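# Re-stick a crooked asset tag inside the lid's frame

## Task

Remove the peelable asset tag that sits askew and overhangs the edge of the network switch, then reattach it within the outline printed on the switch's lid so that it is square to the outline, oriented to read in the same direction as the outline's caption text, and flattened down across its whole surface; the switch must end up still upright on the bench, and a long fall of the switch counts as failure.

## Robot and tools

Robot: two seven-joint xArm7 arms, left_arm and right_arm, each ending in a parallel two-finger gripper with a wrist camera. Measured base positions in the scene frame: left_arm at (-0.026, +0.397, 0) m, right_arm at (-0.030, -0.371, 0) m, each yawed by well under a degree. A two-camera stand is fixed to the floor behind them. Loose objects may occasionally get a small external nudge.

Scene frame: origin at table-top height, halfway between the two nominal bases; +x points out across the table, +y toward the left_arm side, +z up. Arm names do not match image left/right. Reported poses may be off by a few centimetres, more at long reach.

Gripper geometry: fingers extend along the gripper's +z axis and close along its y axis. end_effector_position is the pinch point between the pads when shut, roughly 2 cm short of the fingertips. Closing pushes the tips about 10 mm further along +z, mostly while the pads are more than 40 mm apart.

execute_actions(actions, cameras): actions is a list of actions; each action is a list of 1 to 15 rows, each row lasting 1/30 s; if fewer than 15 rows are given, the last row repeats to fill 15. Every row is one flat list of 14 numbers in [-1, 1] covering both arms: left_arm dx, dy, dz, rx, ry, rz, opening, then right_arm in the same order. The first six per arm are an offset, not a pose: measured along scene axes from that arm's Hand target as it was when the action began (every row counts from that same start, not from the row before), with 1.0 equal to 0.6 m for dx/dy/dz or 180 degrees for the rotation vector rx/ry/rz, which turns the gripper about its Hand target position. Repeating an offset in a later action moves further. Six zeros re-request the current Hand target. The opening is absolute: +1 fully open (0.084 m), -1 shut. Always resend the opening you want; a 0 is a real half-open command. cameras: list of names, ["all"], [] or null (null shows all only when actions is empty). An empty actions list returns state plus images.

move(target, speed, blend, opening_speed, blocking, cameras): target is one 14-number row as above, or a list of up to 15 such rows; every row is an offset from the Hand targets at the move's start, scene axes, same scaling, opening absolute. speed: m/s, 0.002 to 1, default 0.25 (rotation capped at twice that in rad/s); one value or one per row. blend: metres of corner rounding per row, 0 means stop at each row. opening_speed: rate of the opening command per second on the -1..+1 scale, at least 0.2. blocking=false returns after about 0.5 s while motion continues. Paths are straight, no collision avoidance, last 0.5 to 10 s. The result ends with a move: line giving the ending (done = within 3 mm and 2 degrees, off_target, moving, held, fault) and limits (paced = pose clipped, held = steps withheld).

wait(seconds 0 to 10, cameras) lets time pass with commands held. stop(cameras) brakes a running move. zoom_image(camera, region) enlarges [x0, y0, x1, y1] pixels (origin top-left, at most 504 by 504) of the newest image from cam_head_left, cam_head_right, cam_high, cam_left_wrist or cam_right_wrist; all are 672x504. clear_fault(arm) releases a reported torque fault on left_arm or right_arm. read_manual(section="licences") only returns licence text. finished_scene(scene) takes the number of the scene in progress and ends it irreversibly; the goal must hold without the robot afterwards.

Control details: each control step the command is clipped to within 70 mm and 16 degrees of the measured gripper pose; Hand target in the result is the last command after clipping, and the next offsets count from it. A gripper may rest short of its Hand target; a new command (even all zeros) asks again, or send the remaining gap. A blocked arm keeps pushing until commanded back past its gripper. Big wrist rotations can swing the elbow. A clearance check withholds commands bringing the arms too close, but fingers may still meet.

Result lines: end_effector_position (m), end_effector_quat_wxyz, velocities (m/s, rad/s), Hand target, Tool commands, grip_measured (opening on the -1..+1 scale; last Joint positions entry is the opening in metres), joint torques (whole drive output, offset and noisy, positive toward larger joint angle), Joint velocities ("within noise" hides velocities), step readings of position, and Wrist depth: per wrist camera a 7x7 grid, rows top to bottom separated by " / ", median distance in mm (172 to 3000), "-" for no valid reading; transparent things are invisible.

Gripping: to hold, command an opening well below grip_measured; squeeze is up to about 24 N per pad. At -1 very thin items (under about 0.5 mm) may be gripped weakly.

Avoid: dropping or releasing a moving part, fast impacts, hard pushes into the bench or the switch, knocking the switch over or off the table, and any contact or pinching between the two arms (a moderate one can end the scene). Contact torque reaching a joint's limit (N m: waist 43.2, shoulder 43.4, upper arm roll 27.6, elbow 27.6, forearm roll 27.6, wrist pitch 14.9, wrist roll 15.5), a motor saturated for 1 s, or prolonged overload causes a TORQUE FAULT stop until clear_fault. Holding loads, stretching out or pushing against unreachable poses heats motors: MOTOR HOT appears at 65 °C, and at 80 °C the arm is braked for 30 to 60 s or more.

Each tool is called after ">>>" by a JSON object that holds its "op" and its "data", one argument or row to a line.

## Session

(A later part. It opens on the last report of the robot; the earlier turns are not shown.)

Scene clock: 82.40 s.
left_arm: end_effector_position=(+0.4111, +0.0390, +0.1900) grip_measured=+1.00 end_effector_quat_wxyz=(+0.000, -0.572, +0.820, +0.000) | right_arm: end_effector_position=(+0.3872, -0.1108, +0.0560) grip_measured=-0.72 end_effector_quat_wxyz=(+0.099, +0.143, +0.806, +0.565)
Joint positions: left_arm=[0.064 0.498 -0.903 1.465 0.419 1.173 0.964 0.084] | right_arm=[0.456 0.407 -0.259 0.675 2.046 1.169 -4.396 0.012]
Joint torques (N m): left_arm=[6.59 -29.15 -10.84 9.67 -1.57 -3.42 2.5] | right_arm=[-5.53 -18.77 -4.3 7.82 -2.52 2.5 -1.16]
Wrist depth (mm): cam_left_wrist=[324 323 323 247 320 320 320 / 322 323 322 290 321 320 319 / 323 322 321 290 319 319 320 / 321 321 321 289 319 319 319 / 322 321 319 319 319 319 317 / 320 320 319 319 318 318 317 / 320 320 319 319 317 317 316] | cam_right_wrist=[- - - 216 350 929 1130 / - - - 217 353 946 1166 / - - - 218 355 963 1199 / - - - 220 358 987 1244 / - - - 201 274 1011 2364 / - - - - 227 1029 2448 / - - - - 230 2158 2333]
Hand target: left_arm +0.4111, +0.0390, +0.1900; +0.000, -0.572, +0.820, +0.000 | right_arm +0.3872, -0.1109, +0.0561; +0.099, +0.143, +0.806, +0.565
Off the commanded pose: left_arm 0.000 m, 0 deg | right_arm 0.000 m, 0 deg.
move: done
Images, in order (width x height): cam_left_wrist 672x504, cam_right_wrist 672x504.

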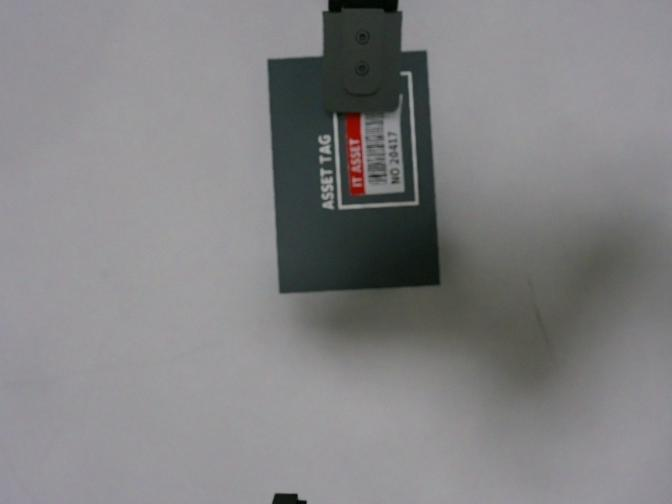

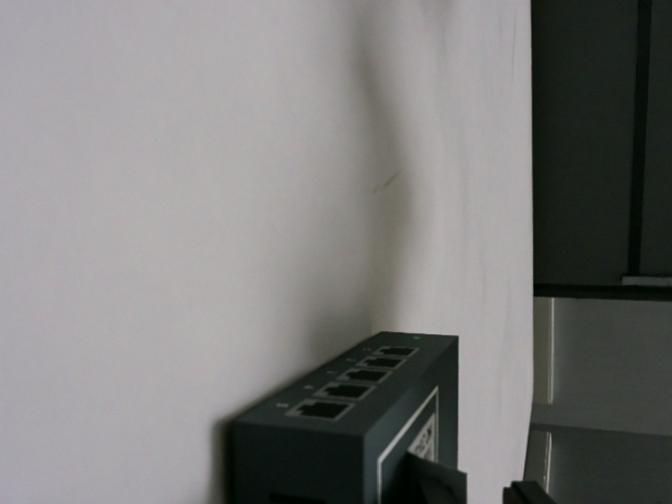

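>>> {"op": "move", "data": {
  "target": [0,0,0,0,0,0,1,-0.0115,-0.0313,0.004,0,0,0,-0.7],
  "speed": 0.02,
  "cameras": ["cam_left_wrist","cam_right_wrist"]
}}

>>> {"op": "zoom_image", "data": {
  "camera": "cam_left_wrist",
  "region": [270, 50, 470, 300]
}}

>>> {"op": "zoom_image", "data": {
  "camera": "cam_right_wrist",
  "region": [392, 294, 672, 504]
}}

Scene clock: 84.37 s.
left_arm: end_effector_position=(+0.4111, +0.0390, +0.1900) grip_measured=+1.00 end_effector_quat_wxyz=(+0.000, -0.572, +0.820, +0.000) | right_arm: end_effector_position=(+0.3804, -0.1296, +0.0585) grip_measured=-0.72 end_effector_quat_wxyz=(+0.099, +0.143, +0.806, +0.565)
Joint positions: left_arm=[0.064 0.498 -0.903 1.465 0.419 1.173 0.964 0.084] | right_arm=[0.431 0.382 -0.286 0.638 1.999 1.192 -4.402 0.012]
Joint torques (N m): left_arm=[6.66 -29.75 -10.52 9.38 -1.33 -3.39 2.58] | right_arm=[-5.24 -18.51 -4.17 8.06 -2.32 2.54 -1.18]
Wrist depth (mm): cam_left_wrist=[324 323 322 257 321 320 321 / 323 322 322 289 320 320 319 / 323 321 321 290 289 320 318 / 323 321 321 320 319 319 318 / 322 320 320 319 319 318 318 / 320 320 319 318 318 317 317 / 320 319 319 318 318 317 317] | cam_right_wrist=[- - - 204 362 962 1155 / - - - 205 365 970 1174 / - - - 205 366 1003 1215 / - - - 206 370 1011 1262 / - - - 191 321 1046 2364 / - - - - 375 1058 2474 / - - - - 378 2138 2271]
Hand target: left_arm +0.4111, +0.0390, +0.1900; +0.000, -0.572, +0.820, +0.000 | right_arm +0.3803, -0.1297, +0.0585; +0.099, +0.143, +0.806, +0.565
Off the commanded pose: left_arm 0.000 m, 0 deg | right_arm 0.000 m, 0 deg.
move: done
Images, in order (width x height): cam_left_wrist 672x504, cam_right_wrist 672x504.

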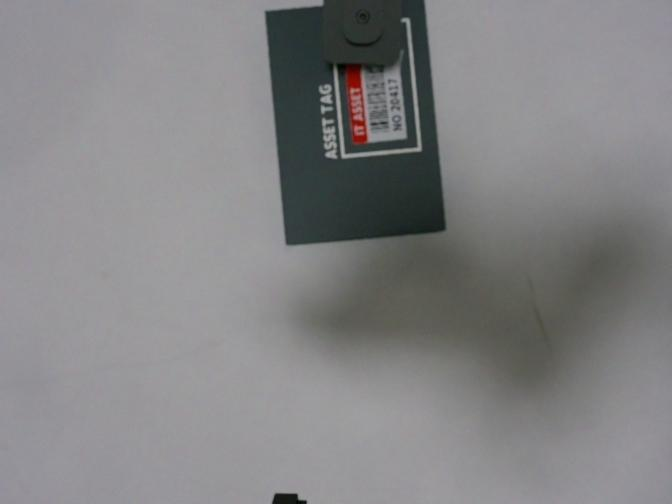

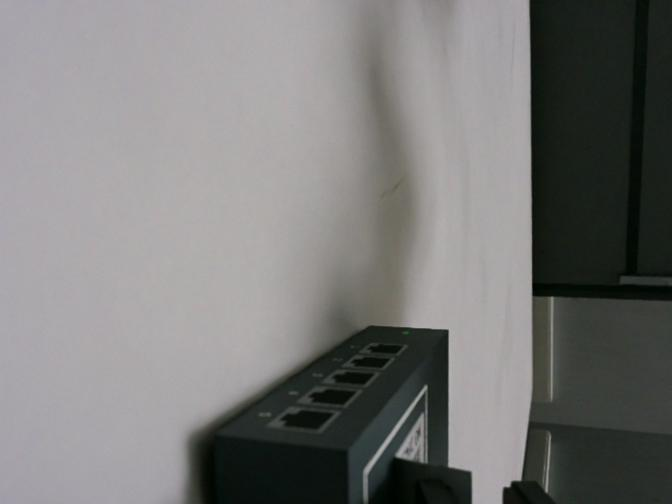

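Scaled by 2.016 from the camera's 672x504 image, which has a finer 960x720 frame.

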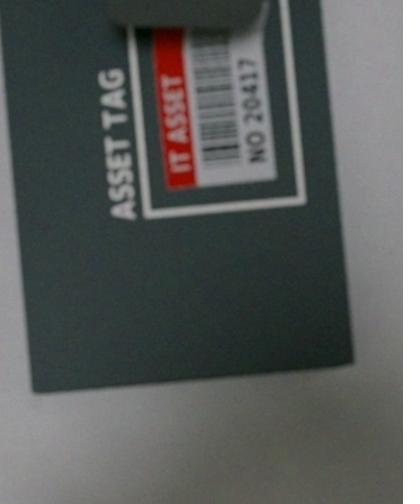

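Scaled by 1.800 from the camera's 672x504 image, which has a finer 960x720 frame.

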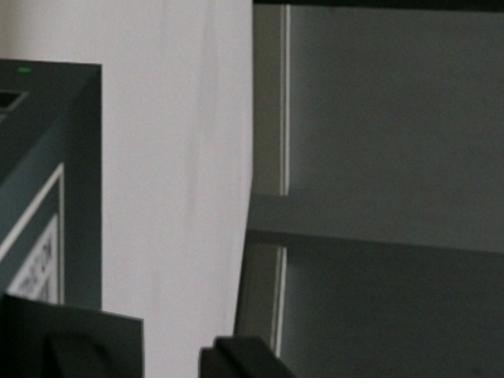

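>>> {"op": "move", "data": {
  "target": [0,0,0,0,0,0,1,0.0014,0.0038,-0.0092,0,0,0,-0.7],
  "speed": 0.02,
  "cameras": ["cam_left_wrist","cam_right_wrist"]
}}

>>> {"op": "zoom_image", "data": {
  "camera": "cam_right_wrist",
  "region": [392, 294, 672, 504]
}}

Scene clock: 88.10 s.
left_arm: end_effector_position=(+0.4111, +0.0390, +0.1900) grip_measured=+1.00 end_effector_quat_wxyz=(+0.000, -0.572, +0.820, +0.000) | right_arm: end_effector_position=(+0.3813, -0.1273, +0.0533) grip_measured=-0.73 end_effector_quat_wxyz=(+0.099, +0.143, +0.806, +0.566) end_effector_velocity=(+0.000, +0.000, -0.002) end_effector_angular_velocity=(-0.002, +0.002, +0.000)
Joint positions: left_arm=[0.064 0.498 -0.903 1.465 0.419 1.173 0.964 0.084] | right_arm=[0.431 0.404 -0.281 0.648 2.011 1.199 -4.412 0.012]
Joint velocities: left_arm=[within noise] | right_arm=[0.001 0.005 -0.001 0.002 0.001 0.001 -0.001 0]
Joint torques (N m): left_arm=[6.68 -30 -10.6 9.55 -1.16 -3.32 2.54] | right_arm=[7.79 2.38 3.15 3.77 1.63 -4.58 -1.32]
Wrist depth (mm): cam_left_wrist=[324 323 323 261 321 320 321 / 323 322 322 291 320 320 320 / 322 322 321 290 290 320 319 / 322 321 320 320 319 319 317 / 321 321 320 319 319 318 318 / 320 320 319 319 318 317 317 / 320 319 319 319 317 316 316] | cam_right_wrist=[- - - 213 347 941 1134 / - - - 214 349 959 1168 / - - - 215 353 997 1211 / - - - 216 355 1010 1264 / - - - 198 270 1039 2439 / - - - - 223 1064 2422 / - - - - 225 2119 2271]
Hand target: left_arm +0.4111, +0.0390, +0.1900; +0.000, -0.572, +0.820, +0.000 | right_arm +0.3812, -0.1274, +0.0530; +0.099, +0.143, +0.806, +0.565
Off the commanded pose: left_arm 0.000 m, 0 deg | right_arm 0.000 m, 0 deg.
move: done
Images, in order (width x height): cam_left_wrist 672x504, cam_right_wrist 672x504.

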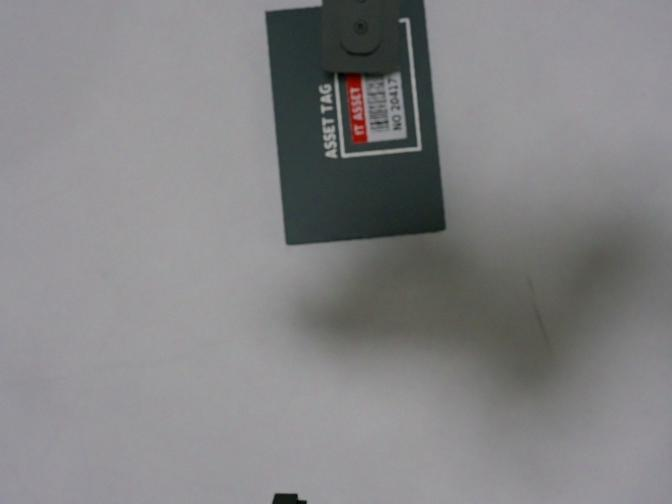

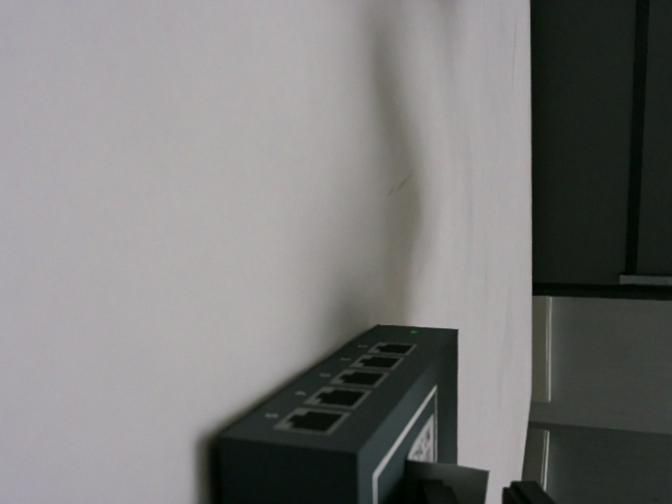

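Scaled by 1.800 from the camera's 672x504 image, which has a finer 960x720 frame.

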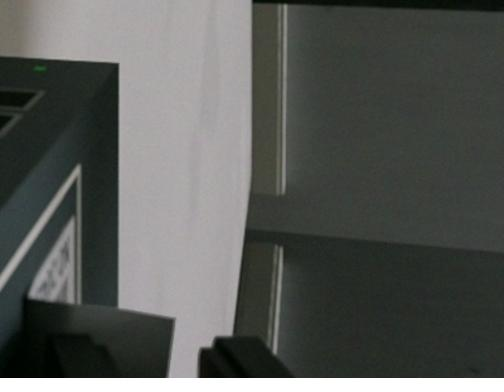

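>>> {"op": "move", "data": {
  "target": [0,0,0,0,0,0,1,0,0,0.011,0,0,0,-0.4],
  "speed": 0.01,
  "opening_speed": 0.4,
  "cameras": ["cam_left_wrist","cam_right_wrist","cam_head_right","cam_high"]
}}

>>> {"op": "zoom_image", "data": {
  "camera": "cam_right_wrist",
  "region": [392, 294, 672, 504]
}}

>>> {"op": "zoom_image", "data": {
  "camera": "cam_head_right",
  "region": [330, 240, 410, 300]
}}

>>> {"op": "zoom_image", "data": {
  "camera": "cam_left_wrist",
  "region": [300, 0, 440, 160]
}}

Scene clock: 90.53 s.
left_arm: end_effector_position=(+0.4111, +0.0390, +0.1900) grip_measured=+1.00 end_effector_quat_wxyz=(+0.000, -0.572, +0.820, +0.000) | right_arm: end_effector_position=(+0.3812, -0.1274, +0.0595) grip_measured=-0.43 end_effector_quat_wxyz=(+0.099, +0.143, +0.806, +0.565)
Joint positions: left_arm=[0.064 0.498 -0.903 1.465 0.419 1.173 0.964 0.084] | right_arm=[0.434 0.38 -0.283 0.641 2.003 1.187 -4.399 0.025]
Joint torques (N m): left_arm=[7.13 -30.57 -10.5 9.62 -0.93 -3.38 2.53] | right_arm=[4.8 -8.03 -5.92 -3.5 -4.86 -6.07 1.45]
Wrist depth (mm): cam_left_wrist=[324 324 323 246 322 321 320 / 323 323 321 290 320 320 320 / 322 321 321 289 290 320 319 / 322 322 321 320 320 319 318 / 321 321 320 319 319 319 318 / 321 319 320 319 319 318 317 / 320 319 319 319 318 317 317] | cam_right_wrist=[- - - 209 373 1010 1139 / - - - 210 375 1040 1172 / - - - 211 378 1058 1205 / - - - 212 383 1084 1255 / - - - 213 331 1110 2405 / - - - - 390 1130 2431 / - - - - 393 2178 2294]
Hand target: left_arm +0.4111, +0.0390, +0.1900; +0.000, -0.572, +0.820, +0.000 | right_arm +0.3812, -0.1274, +0.0596; +0.099, +0.143, +0.806, +0.565
Off the commanded pose: left_arm 0.000 m, 0 deg | right_arm 0.000 m, 0 deg.
move: done
Images, in order (width x height): cam_head_right 672x504, cam_high 672x504, cam_left_wrist 672x504, cam_right_wrist 672x504.

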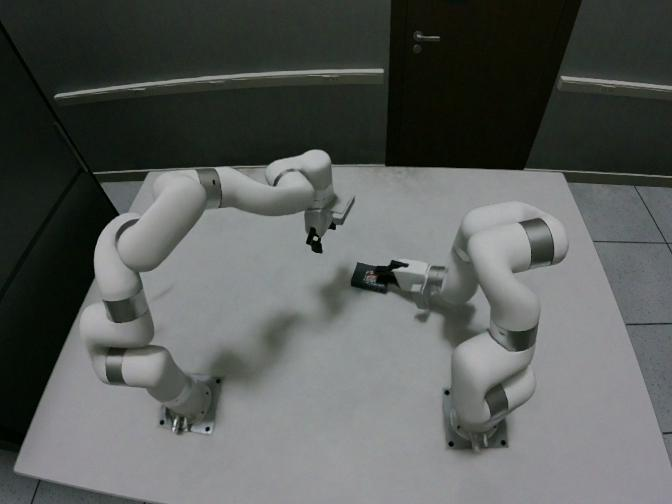

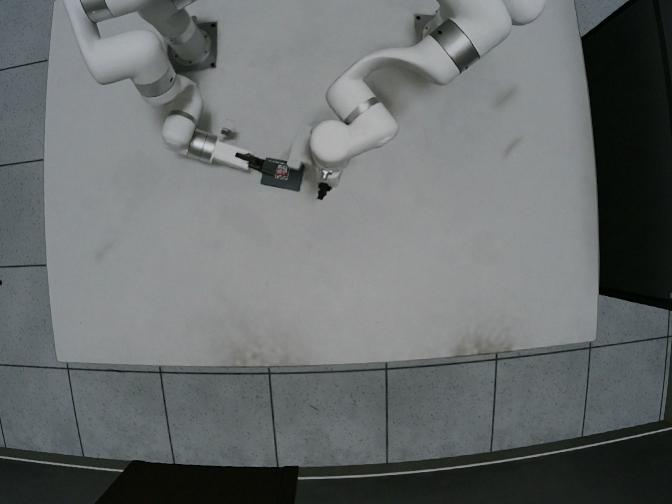

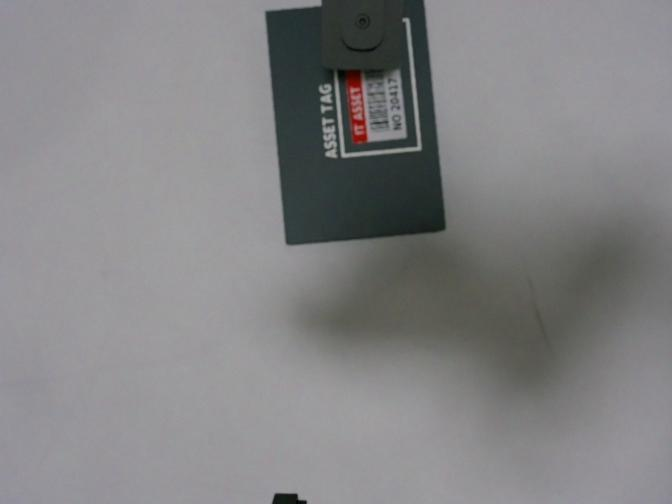

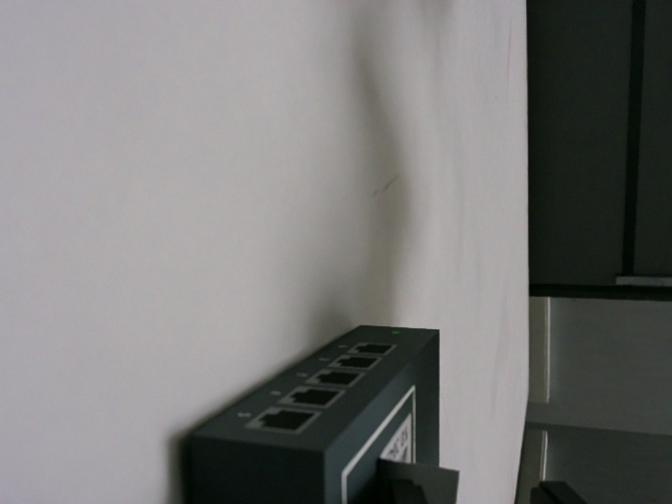

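Scaled by 1.800 from the camera's 672x504 image, which has a finer 960x720 frame.

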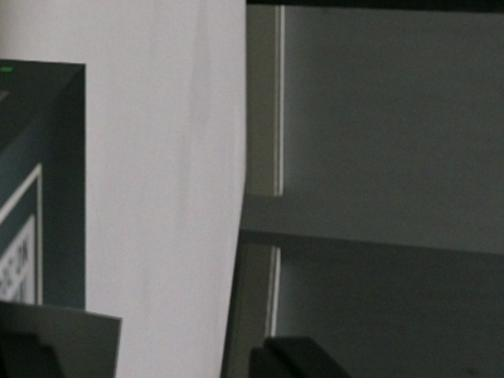

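Scaled by 6.300 from the camera's 672x504 image, which has a finer 960x720 frame.

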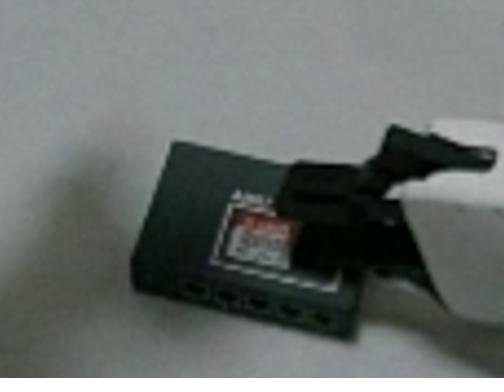

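Scaled by 3.150 from the camera's 672x504 image, which has a finer 960x720 frame.

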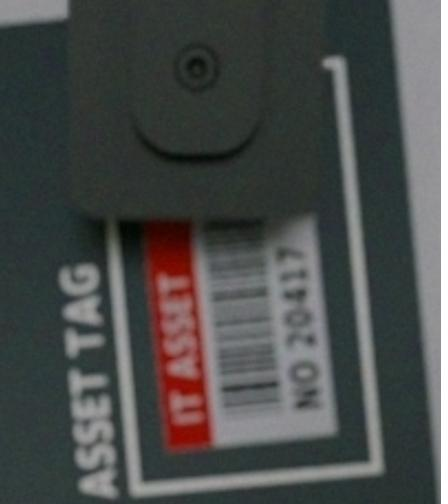

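>>> {"op": "execute_actions", "data": {
  "actions": []
}}

Scene clock: 93.50 s.
left_arm: end_effector_position=(+0.4111, +0.0390, +0.1900) grip_measured=+1.00 end_effector_quat_wxyz=(+0.000, -0.572, +0.820, +0.000) | right_arm: end_effector_position=(+0.3812, -0.1274, +0.0596) grip_measured=-0.43 end_effector_quat_wxyz=(+0.099, +0.143, +0.806, +0.565)
Joint positions: left_arm=[0.064 0.498 -0.903 1.465 0.419 1.173 0.964 0.084] | right_arm=[0.434 0.38 -0.283 0.641 2.003 1.187 -4.398 0.025]
Joint velocities: within noise
Joint torques (N m): left_arm=[7.35 -30.77 -10.66 9.49 -0.85 -3.2 2.63] | right_arm=[3.09 -8.02 -5.89 -0.59 -4.44 -4.8 1.45]
Wrist depth (mm): cam_left_wrist=[324 323 322 246 322 321 320 / 323 323 322 290 321 320 320 / 323 322 321 289 289 319 319 / 323 321 320 320 319 319 319 / 321 321 321 319 318 318 317 / 321 320 320 319 319 317 317 / 320 319 320 318 318 317 317] | cam_right_wrist=[- - - 210 374 1017 1136 / - - - 210 377 1029 1166 / - - - 211 379 1067 1217 / - - - 212 383 1081 1264 / - - - 213 332 1119 2364 / - - - - 389 1139 2457 / - - - - 392 2199 2340]
Hand target: left_arm +0.4111, +0.0390, +0.1900; +0.000, -0.572, +0.820, +0.000 | right_arm +0.3812, -0.1274, +0.0596; +0.099, +0.143, +0.806, +0.565
Tool commands: left_gripper/opening=+1.0 right_gripper/opening=-0.4
Off the commanded pose: left_arm 0.000 m, 0 deg | right_arm 0.000 m, 0 deg.

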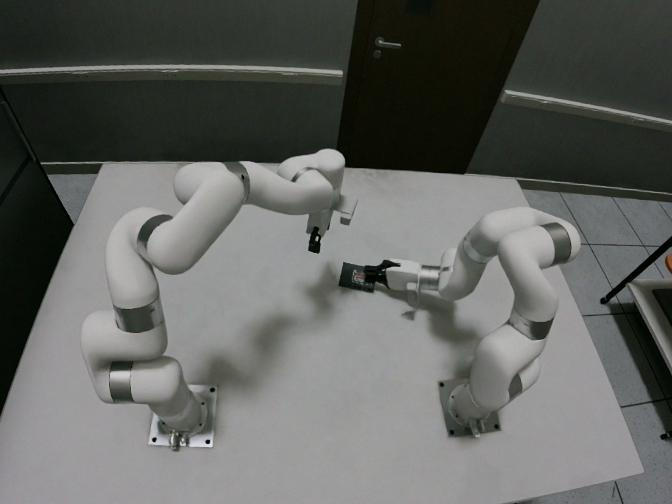

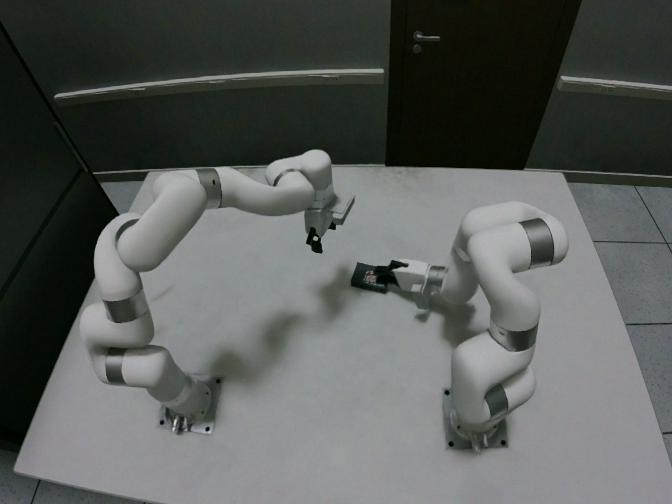

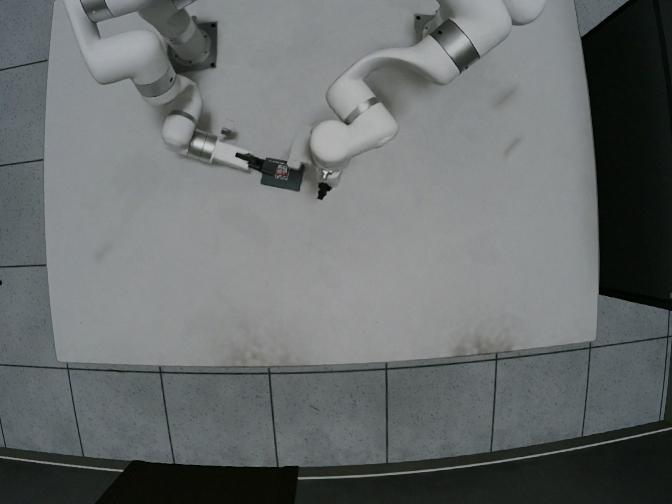

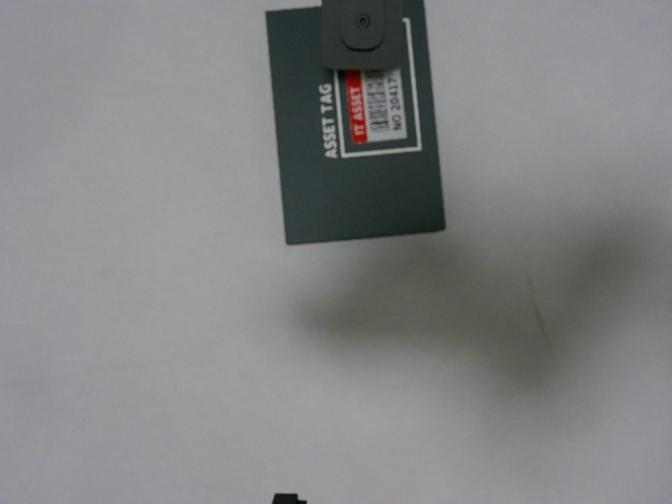

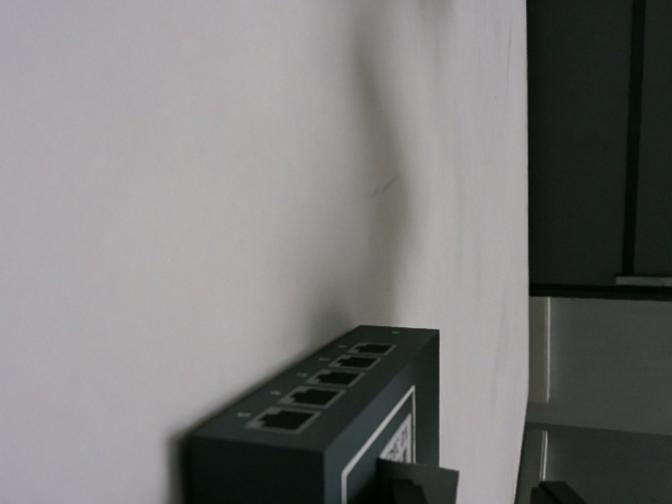

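>>> {"op": "zoom_image", "data": {
  "camera": "cam_right_wrist",
  "region": [300, 370, 480, 504]
}}

>>> {"op": "zoom_image", "data": {
  "camera": "cam_left_wrist",
  "region": [250, 0, 460, 250]
}}

Scaled by 2.800 from the camera's 672x504 image, which has a finer 960x720 frame.

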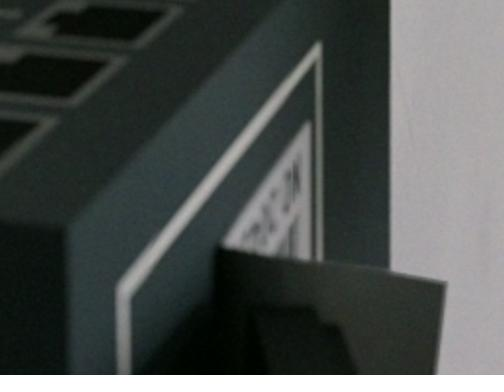

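Scaled by 2.016 from the camera's 672x504 image, which has a finer 960x720 frame.

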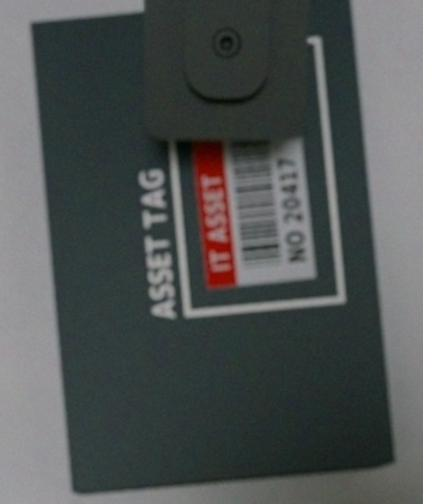

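>>> {"op": "move", "data": {
  "target": [
    [0,0,0,0,0,0.5,1, 0,0,0,0,0,0,-0.4],
    [-0.043,-0.211,-0.1,0,0,0.9999,-1, 0,0,0,0,0,0,-0.4]
  ],
  "blend": [0.02,0],
  "speed": 0.2,
  "cameras": ["cam_left_wrist","cam_right_wrist","cam_high"]
}}

Scene clock: 111.13 s.
left_arm: end_effector_position=(+0.3852, -0.0876, +0.1300) grip_measured=-1.00 end_effector_quat_wxyz=(+0.000, +0.820, +0.572, +0.000) | right_arm: end_effector_position=(+0.3812, -0.1274, +0.0596) grip_measured=-0.43 end_effector_quat_wxyz=(+0.099, +0.143, +0.806, +0.565)
Joint positions: left_arm=[-0.597 0.681 -0.361 1.754 0.25 1.118 -2.224 0] | right_arm=[0.434 0.38 -0.283 0.641 2.003 1.187 -4.398 0.025]
Joint torques (N m): left_arm=[-6.98 -41.85 -1.35 13.93 0.01 -0.39 -2.65] | right_arm=[2.13 -8.32 -5.9 -0.5 -2.37 -4.72 1.59]
Wrist depth (mm): cam_left_wrist=[264 264 263 263 262 261 260 / 263 264 262 262 262 261 260 / 264 263 262 261 260 260 259 / 263 262 261 261 260 260 259 / 262 262 261 260 232 228 258 / 261 261 260 260 228 227 257 / 261 260 259 259 228 227 257] | cam_right_wrist=[- - - 209 373 1016 1136 / - - - 210 376 1029 1170 / - - - 211 379 1064 1222 / - - - 212 382 1082 1253 / - - - 213 332 1116 2372 / - - - - 390 1139 2448 / - - - - 393 778 -]
Hand target: left_arm +0.3853, -0.0876, +0.1300; +0.000, +0.820, +0.572, +0.000 | right_arm +0.3812, -0.1274, +0.0596; +0.099, +0.143, +0.806, +0.565
Off the commanded pose: left_arm 0.000 m, 0 deg | right_arm 0.000 m, 0 deg.
move: done
Images, in order (width x height): cam_high 672x504, cam_left_wrist 672x504, cam_right_wrist 672x504.

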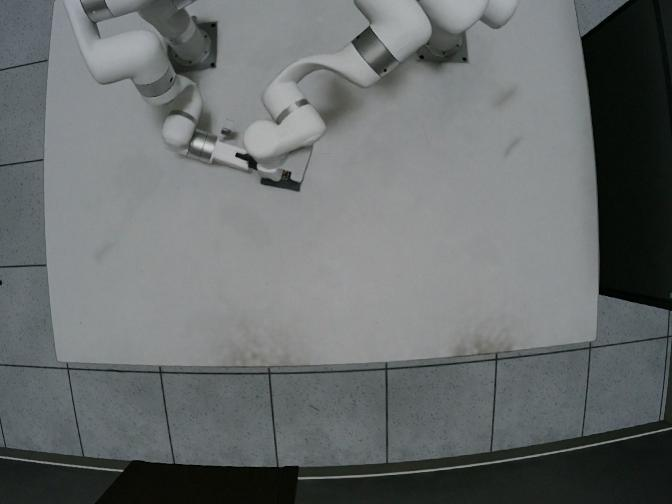

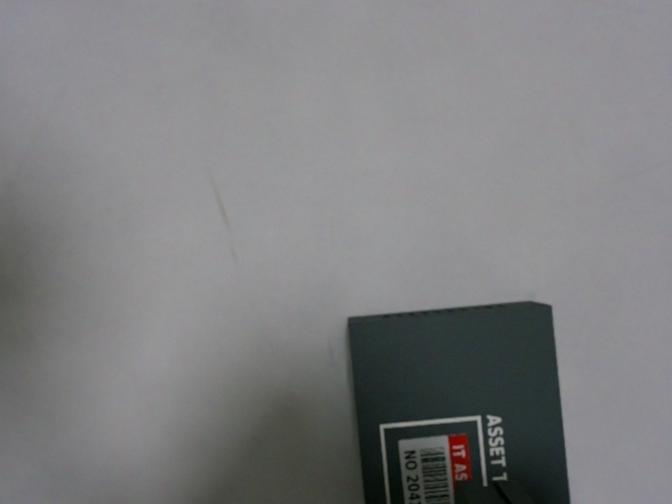

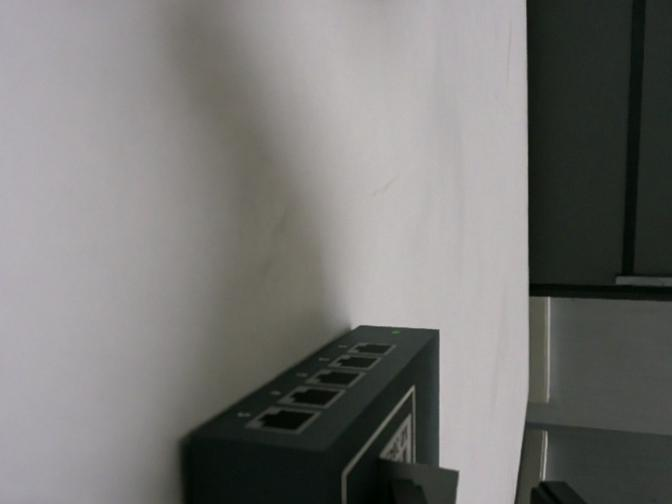

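>>> {"op": "move", "data": {
  "target": [
    [0,0,-0.1,0,0,0,-1, 0,0,0,0,0,0,-0.4],
    [0,0,-0.1342,0,0,0,-1, 0,0,0,0,0,0,-0.4]
  ],
  "speed": [0.06,0.015],
  "blend": [0.005,0],
  "cameras": ["cam_left_wrist","cam_right_wrist"]
}}

Scene clock: 114.43 s.
left_arm: end_effector_position=(+0.3855, -0.0878, +0.0506) grip_measured=-1.00 end_effector_quat_wxyz=(+0.000, +0.820, +0.572, +0.001) | right_arm: end_effector_position=(+0.3812, -0.1274, +0.0596) grip_measured=-0.43 end_effector_quat_wxyz=(+0.099, +0.143, +0.806, +0.565)
Joint positions: left_arm=[-0.606 0.783 -0.334 1.689 0.289 0.953 -2.248 0] | right_arm=[0.434 0.38 -0.283 0.641 2.003 1.187 -4.398 0.025]
Joint torques (N m): left_arm=[-7.63 -2.63 2.23 3.53 3.74 -8.42 -2.96] | right_arm=[2.02 -7.89 -5.52 -0.6 -1.84 -4.74 1.56]
Wrist depth (mm): cam_left_wrist=[185 185 184 184 184 183 183 / 185 185 184 184 183 183 182 / 184 184 183 183 183 182 182 / 184 183 183 183 182 182 181 / 183 183 183 182 182 182 181 / 183 183 182 182 - - - / 183 182 182 181 - - -] | cam_right_wrist=[- - - 209 373 1014 1136 / - - - 210 376 1028 1164 / - - - 211 379 1056 1211 / - - - 212 382 1082 1262 / - - - 213 331 - - / - - - - 189 - - / - - - - - - -]
Hand target: left_arm +0.3853, -0.0876, +0.0495; +0.000, +0.820, +0.572, +0.000 | right_arm +0.3812, -0.1274, +0.0596; +0.099, +0.143, +0.806, +0.565
Off the commanded pose: left_arm 0.001 m, 0 deg | right_arm 0.000 m, 0 deg.
move: done
Images, in order (width x height): cam_left_wrist 672x504, cam_right_wrist 672x504.

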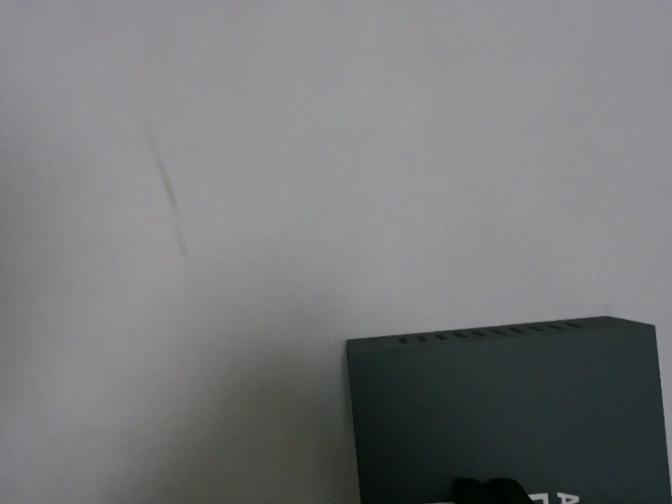

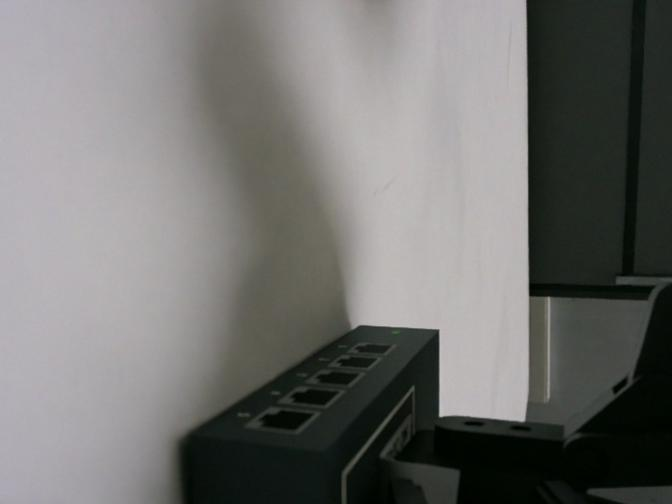

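>>> {"op": "move", "data": {
  "target": [0,0,-0.0008,0,0,0,-1, -0.0043,-0.0117,0.0045,0,0,0,-0.4],
  "speed": 0.01,
  "cameras": ["cam_left_wrist","cam_right_wrist"]
}}

Scene clock: 115.93 s.
left_arm: end_effector_position=(+0.3856, -0.0879, +0.0504) grip_measured=-1.00 end_effector_quat_wxyz=(+0.001, +0.820, +0.572, +0.001) | right_arm: end_effector_position=(+0.3786, -0.1344, +0.0622) grip_measured=-0.42 end_effector_quat_wxyz=(+0.099, +0.143, +0.806, +0.565)
Joint positions: left_arm=[-0.607 0.784 -0.333 1.689 0.288 0.951 -2.248 0] | right_arm=[0.425 0.365 -0.294 0.626 1.982 1.192 -4.397 0.026]
Joint torques (N m): left_arm=[-7 1.38 3.46 1.33 -1.14 -7.9 0.41] | right_arm=[-5.73 -18.18 -4.61 7.63 -2.46 2.3 1.56]
Wrist depth (mm): cam_left_wrist=[185 185 184 184 184 183 183 / 184 184 184 184 183 183 182 / 184 184 184 183 182 182 182 / 184 183 183 183 182 182 181 / 183 183 182 182 182 181 181 / 183 183 182 182 - - - / 182 182 182 181 - - -] | cam_right_wrist=[- - - 213 378 1003 1141 / - - - 234 380 1016 1184 / - - - 235 383 1046 1213 / - - - 236 384 1053 1262 / - - - 216 335 - - / - - - - 193 182 - / - - - - 178 - -]
Hand target: left_arm +0.3853, -0.0876, +0.0490; +0.000, +0.820, +0.572, +0.000 | right_arm +0.3786, -0.1344, +0.0623; +0.099, +0.143, +0.806, +0.565
Off the commanded pose: left_arm 0.001 m, 0 deg | right_arm 0.000 m, 0 deg.
move: done
Images, in order (width x height): cam_left_wrist 672x504, cam_right_wrist 672x504.

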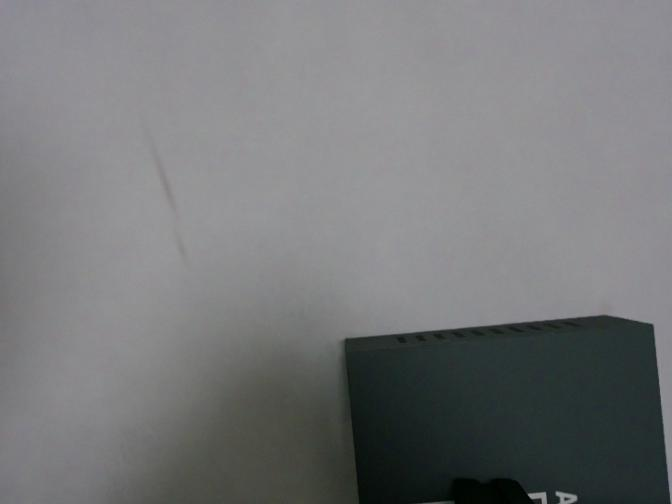

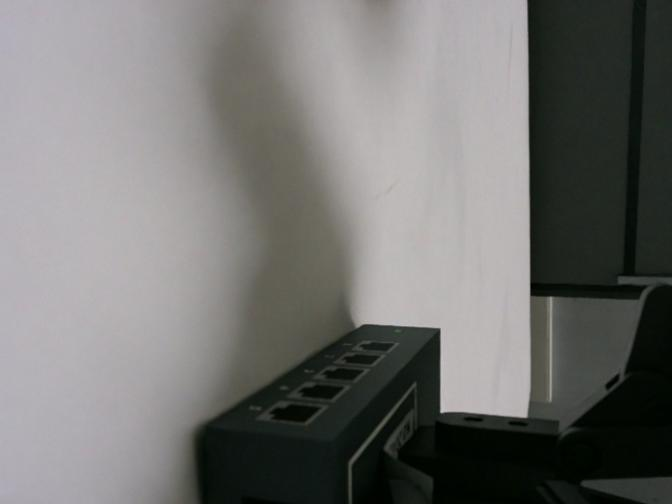

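>>> {"op": "move", "data": {
  "target": [0,0,0,0,0,0,-1, -0.0055,-0.015,0.0058,0,0,0,-0.4],
  "speed": 0.01,
  "cameras": ["cam_left_wrist","cam_right_wrist"]
}}

>>> {"op": "zoom_image", "data": {
  "camera": "cam_right_wrist",
  "region": [320, 370, 560, 504]
}}

Scene clock: 118.00 s.
left_arm: end_effector_position=(+0.3856, -0.0878, +0.0502) grip_measured=-1.00 end_effector_quat_wxyz=(+0.001, +0.820, +0.572, +0.001) | right_arm: end_effector_position=(+0.3753, -0.1433, +0.0657) grip_measured=-0.42 end_effector_quat_wxyz=(+0.099, +0.143, +0.806, +0.565)
Joint positions: left_arm=[-0.608 0.784 -0.332 1.688 0.287 0.951 -2.247 0] | right_arm=[0.413 0.345 -0.309 0.608 1.954 1.199 -4.395 0.026]
Joint torques (N m): left_arm=[-7.95 -0.26 3.6 0.95 -1.32 -7.97 2.39] | right_arm=[-5.27 -16.83 -4.14 7.46 -2.27 2.32 1.56]
Wrist depth (mm): cam_left_wrist=[185 184 184 184 183 183 183 / 185 184 183 183 183 182 182 / 184 183 183 183 182 182 182 / 184 184 183 182 182 182 181 / 183 183 183 182 182 182 181 / 183 183 182 182 - - - / 183 182 182 181 - - -] | cam_right_wrist=[- - 188 242 393 1050 1160 / - - 189 243 396 1063 1184 / - - 190 244 398 1098 1237 / - - 190 245 402 1105 1260 / - - 191 224 349 - 174 / - - - 175 205 - - / - - - - 181 175 -]
Hand target: left_arm +0.3853, -0.0876, +0.0490; +0.000, +0.820, +0.572, +0.000 | right_arm +0.3753, -0.1434, +0.0657; +0.099, +0.143, +0.806, +0.565
Off the commanded pose: left_arm 0.001 m, 0 deg | right_arm 0.000 m, 0 deg.
move: done
Images, in order (width x height): cam_left_wrist 672x504, cam_right_wrist 672x504.

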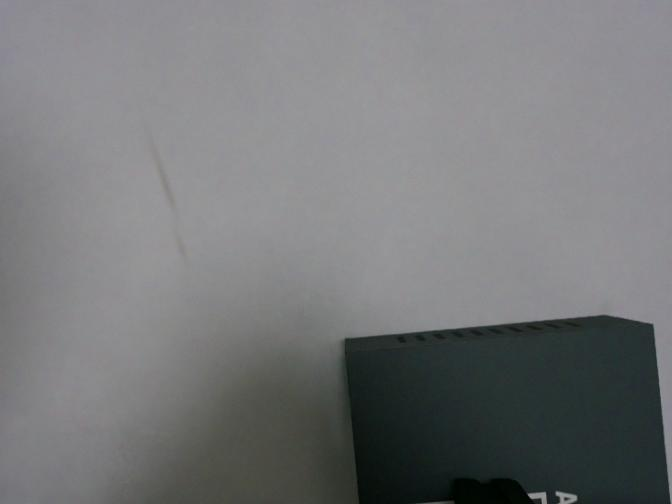

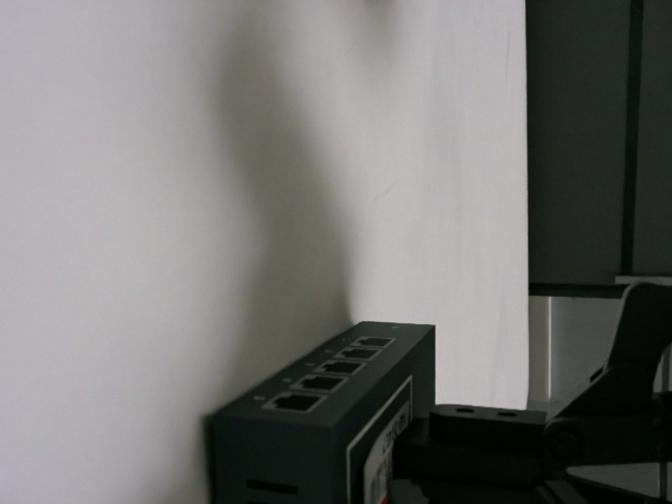

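Scaled by 2.100 from the camera's 672x504 image, which has a finer 960x720 frame.

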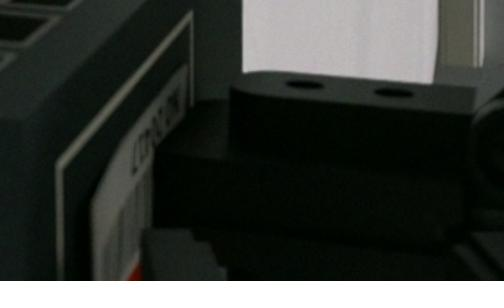

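>>> {"op": "move", "data": {
  "target": [0,0,0,0,0,0,-1, -0.0083,-0.0225,0.0087,0,0,0,-0.4],
  "speed": 0.015,
  "cameras": ["cam_left_wrist","cam_right_wrist"]
}}

>>> {"op": "zoom_image", "data": {
  "camera": "cam_right_wrist",
  "region": [320, 330, 560, 504]
}}

Scene clock: 119.93 s.
left_arm: end_effector_position=(+0.3856, -0.0878, +0.0501) grip_measured=-1.00 end_effector_quat_wxyz=(+0.001, +0.820, +0.572, +0.001) | right_arm: end_effector_position=(+0.3703, -0.1569, +0.0709) grip_measured=-0.42 end_effector_quat_wxyz=(+0.099, +0.143, +0.806, +0.565)
Joint positions: left_arm=[-0.609 0.784 -0.33 1.688 0.286 0.951 -2.247 0] | right_arm=[0.395 0.315 -0.332 0.582 1.911 1.208 -4.39 0.026]
Joint torques (N m): left_arm=[-7.99 -1.35 4.3 0.63 -1.18 -8.06 2.57] | right_arm=[-5.2 -16.48 -3.98 7.4 -2.53 2.08 1.62]
Wrist depth (mm): cam_left_wrist=[185 185 184 184 183 183 183 / 185 184 184 183 183 183 182 / 184 184 183 183 183 182 182 / 184 183 183 183 182 182 182 / 183 183 182 182 182 181 181 / 183 182 182 182 - - - / 182 182 182 181 - - -] | cam_right_wrist=[- - 185 256 415 1201 1164 / - - 186 258 418 1228 1188 / - - 187 258 421 1266 1235 / - - 187 260 424 1164 1288 / - - 188 231 324 - 187 / - - - 180 208 192 184 / - - - 176 196 188 181]
Hand target: left_arm +0.3853, -0.0876, +0.0490; +0.000, +0.820, +0.572, +0.000 | right_arm +0.3703, -0.1569, +0.0710; +0.099, +0.143, +0.806, +0.565
Off the commanded pose: left_arm 0.001 m, 0 deg | right_arm 0.000 m, 0 deg.
move: done
Images, in order (width x height): cam_left_wrist 672x504, cam_right_wrist 672x504.

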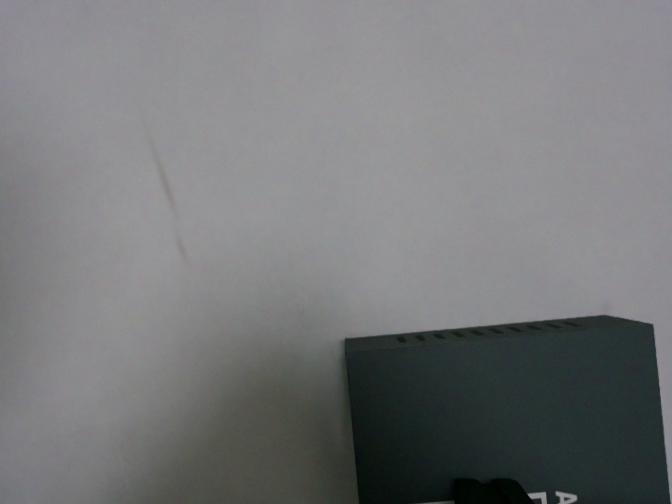

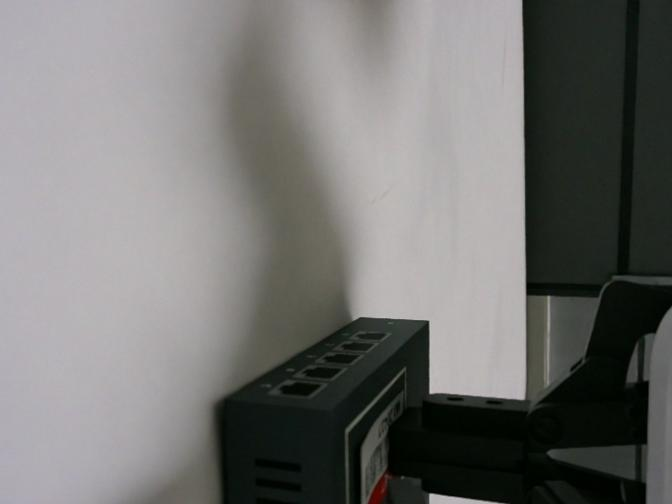

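Scaled by 2.100 from the camera's 672x504 image, which has a finer 960x720 frame.

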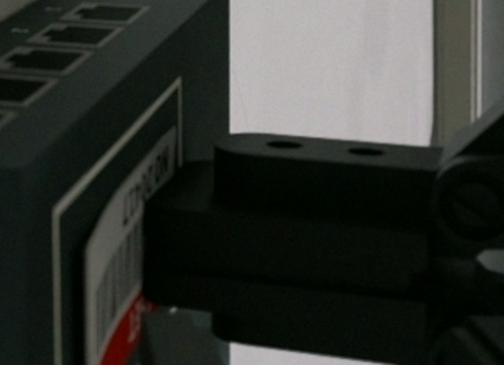

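>>> {"op": "move", "data": {
  "target": [0,0,0,0,0,0,-1, -0.035,-0.095,0.07,0,0,0,-0.4],
  "speed": 0.12
}}

>>> {"op": "move", "data": {
  "target": [
    [0,0,0.0167,0,0,0,-1,0,0,0,0,0,0,-0.4],
    [-0.013,0.013,0.235,0,0,0,-1, -0.02,-0.05,0,0,0,0,-0.4],
    [0.043,0.211,0.235,0,0,-0.5,-1, -0.02,-0.05,0,0,0,0,-0.4],
    [0.043,0.211,0.235,0,0,-0.9999,-1, -0.02,-0.05,0,0,0,0,-0.4]
  ],
  "blend": [0.004,0.03,0.02,0],
  "speed": [0.05,0.25,0.25,0.25],
  "cameras": ["cam_left_wrist","cam_right_wrist"]
}}

>>> {"op": "zoom_image", "data": {
  "camera": "cam_left_wrist",
  "region": [250, 0, 460, 250]
}}

Scene clock: 121.97 s.
left_arm: end_effector_position=(+0.3855, -0.0878, +0.0500) grip_measured=-1.00 end_effector_quat_wxyz=(+0.001, +0.820, +0.572, +0.001) | right_arm: end_effector_position=(+0.3493, -0.2139, +0.1129) grip_measured=-0.42 end_effector_quat_wxyz=(+0.099, +0.143, +0.806, +0.565)
Joint positions: left_arm=[-0.609 0.784 -0.33 1.688 0.286 0.951 -2.246 0] | right_arm=[0.313 0.109 -0.442 0.479 1.668 1.205 -4.301 0.026]
Joint torques (N m): left_arm=[-7.94 -3.37 4.4 0.53 -1.2 -8.19 2.5] | right_arm=[-5.34 -14.31 -3.21 8.87 -2.44 0.05 1.54]
Wrist depth (mm): cam_left_wrist=[185 184 184 184 183 183 183 / 185 184 184 183 183 183 182 / 184 184 183 183 183 182 182 / 184 183 183 183 182 182 181 / 183 183 182 182 182 182 181 / 183 182 182 182 - - - / 182 182 182 182 - - -] | cam_right_wrist=[179 197 265 368 708 1246 1207 / 179 208 266 369 712 1297 1262 / 179 209 267 371 715 1330 1300 / 180 209 268 373 721 1380 1343 / 180 210 251 312 260 232 223 / 181 211 232 267 262 231 223 / 181 200 235 293 255 231 222]
Hand target: left_arm +0.3853, -0.0876, +0.0490; +0.000, +0.820, +0.572, +0.000 | right_arm +0.3493, -0.2139, +0.1130; +0.099, +0.143, +0.806, +0.565
Off the commanded pose: left_arm 0.001 m, 0 deg | right_arm 0.000 m, 0 deg.
move: done

Scene clock: 129.57 s.
left_arm: end_effector_position=(+0.4111, +0.0390, +0.1900) grip_measured=-1.00 end_effector_quat_wxyz=(+0.000, -0.572, +0.820, +0.000) | right_arm: end_effector_position=(+0.3373, -0.2439, +0.1130) grip_measured=-0.42 end_effector_quat_wxyz=(+0.099, +0.143, +0.806, +0.565)
Joint positions: left_arm=[0.037 0.482 -0.865 1.463 0.393 1.165 0.98 0] | right_arm=[0.256 0.094 -0.499 0.459 1.564 1.246 -4.31 0.026]
Joint torques (N m): left_arm=[6.74 -27.31 -10.12 13.03 2.84 -0.75 2.74] | right_arm=[-5.29 -13.42 -3.21 8.62 -2.18 2.12 -0.89]
Wrist depth (mm): cam_left_wrist=[324 323 322 290 321 320 321 / 323 323 322 290 320 320 320 / 322 322 321 290 290 319 319 / 322 322 321 320 319 319 319 / 321 321 320 320 320 318 317 / 320 320 320 319 318 317 318 / 320 320 319 318 317 317 317] | cam_right_wrist=[179 197 266 368 710 1266 1244 / 179 208 266 369 712 1320 1273 / 179 209 267 371 717 1369 1327 / 180 209 269 373 724 1405 1383 / 181 210 252 325 732 2538 1428 / 181 211 263 292 735 2706 2585 / 181 201 253 294 742 2397 2340]
Hand target: left_arm +0.4111, +0.0390, +0.1900; +0.000, -0.572, +0.820, +0.000 | right_arm +0.3373, -0.2439, +0.1130; +0.099, +0.143, +0.806, +0.565
Off the commanded pose: left_arm 0.000 m, 0 deg | right_arm 0.000 m, 0 deg.
move: done
Images, in order (width x height): cam_left_wrist 672x504, cam_right_wrist 672x504.

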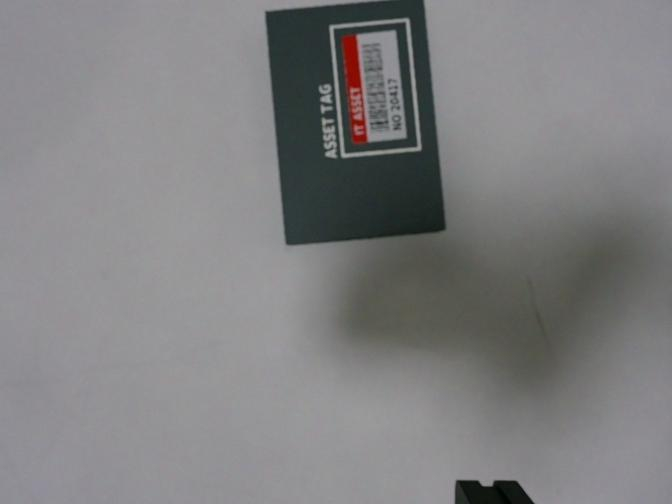

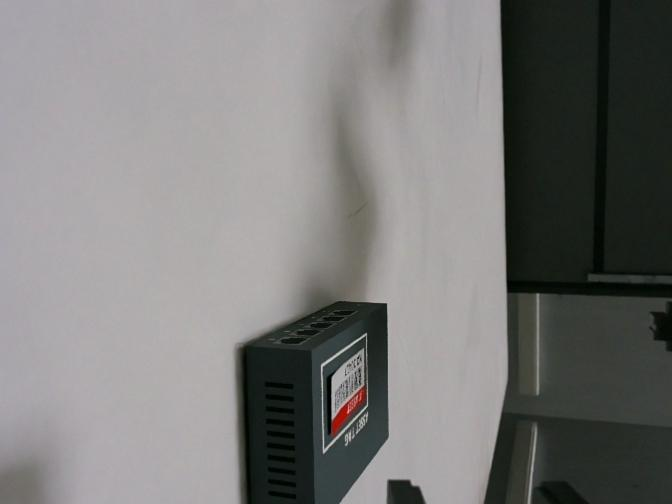

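Scaled by 2.016 from the camera's 672x504 image, which has a finer 960x720 frame.

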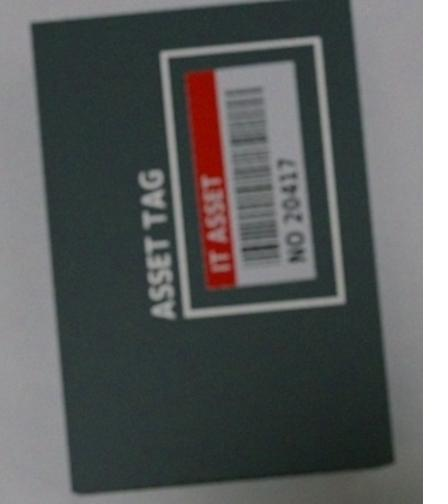

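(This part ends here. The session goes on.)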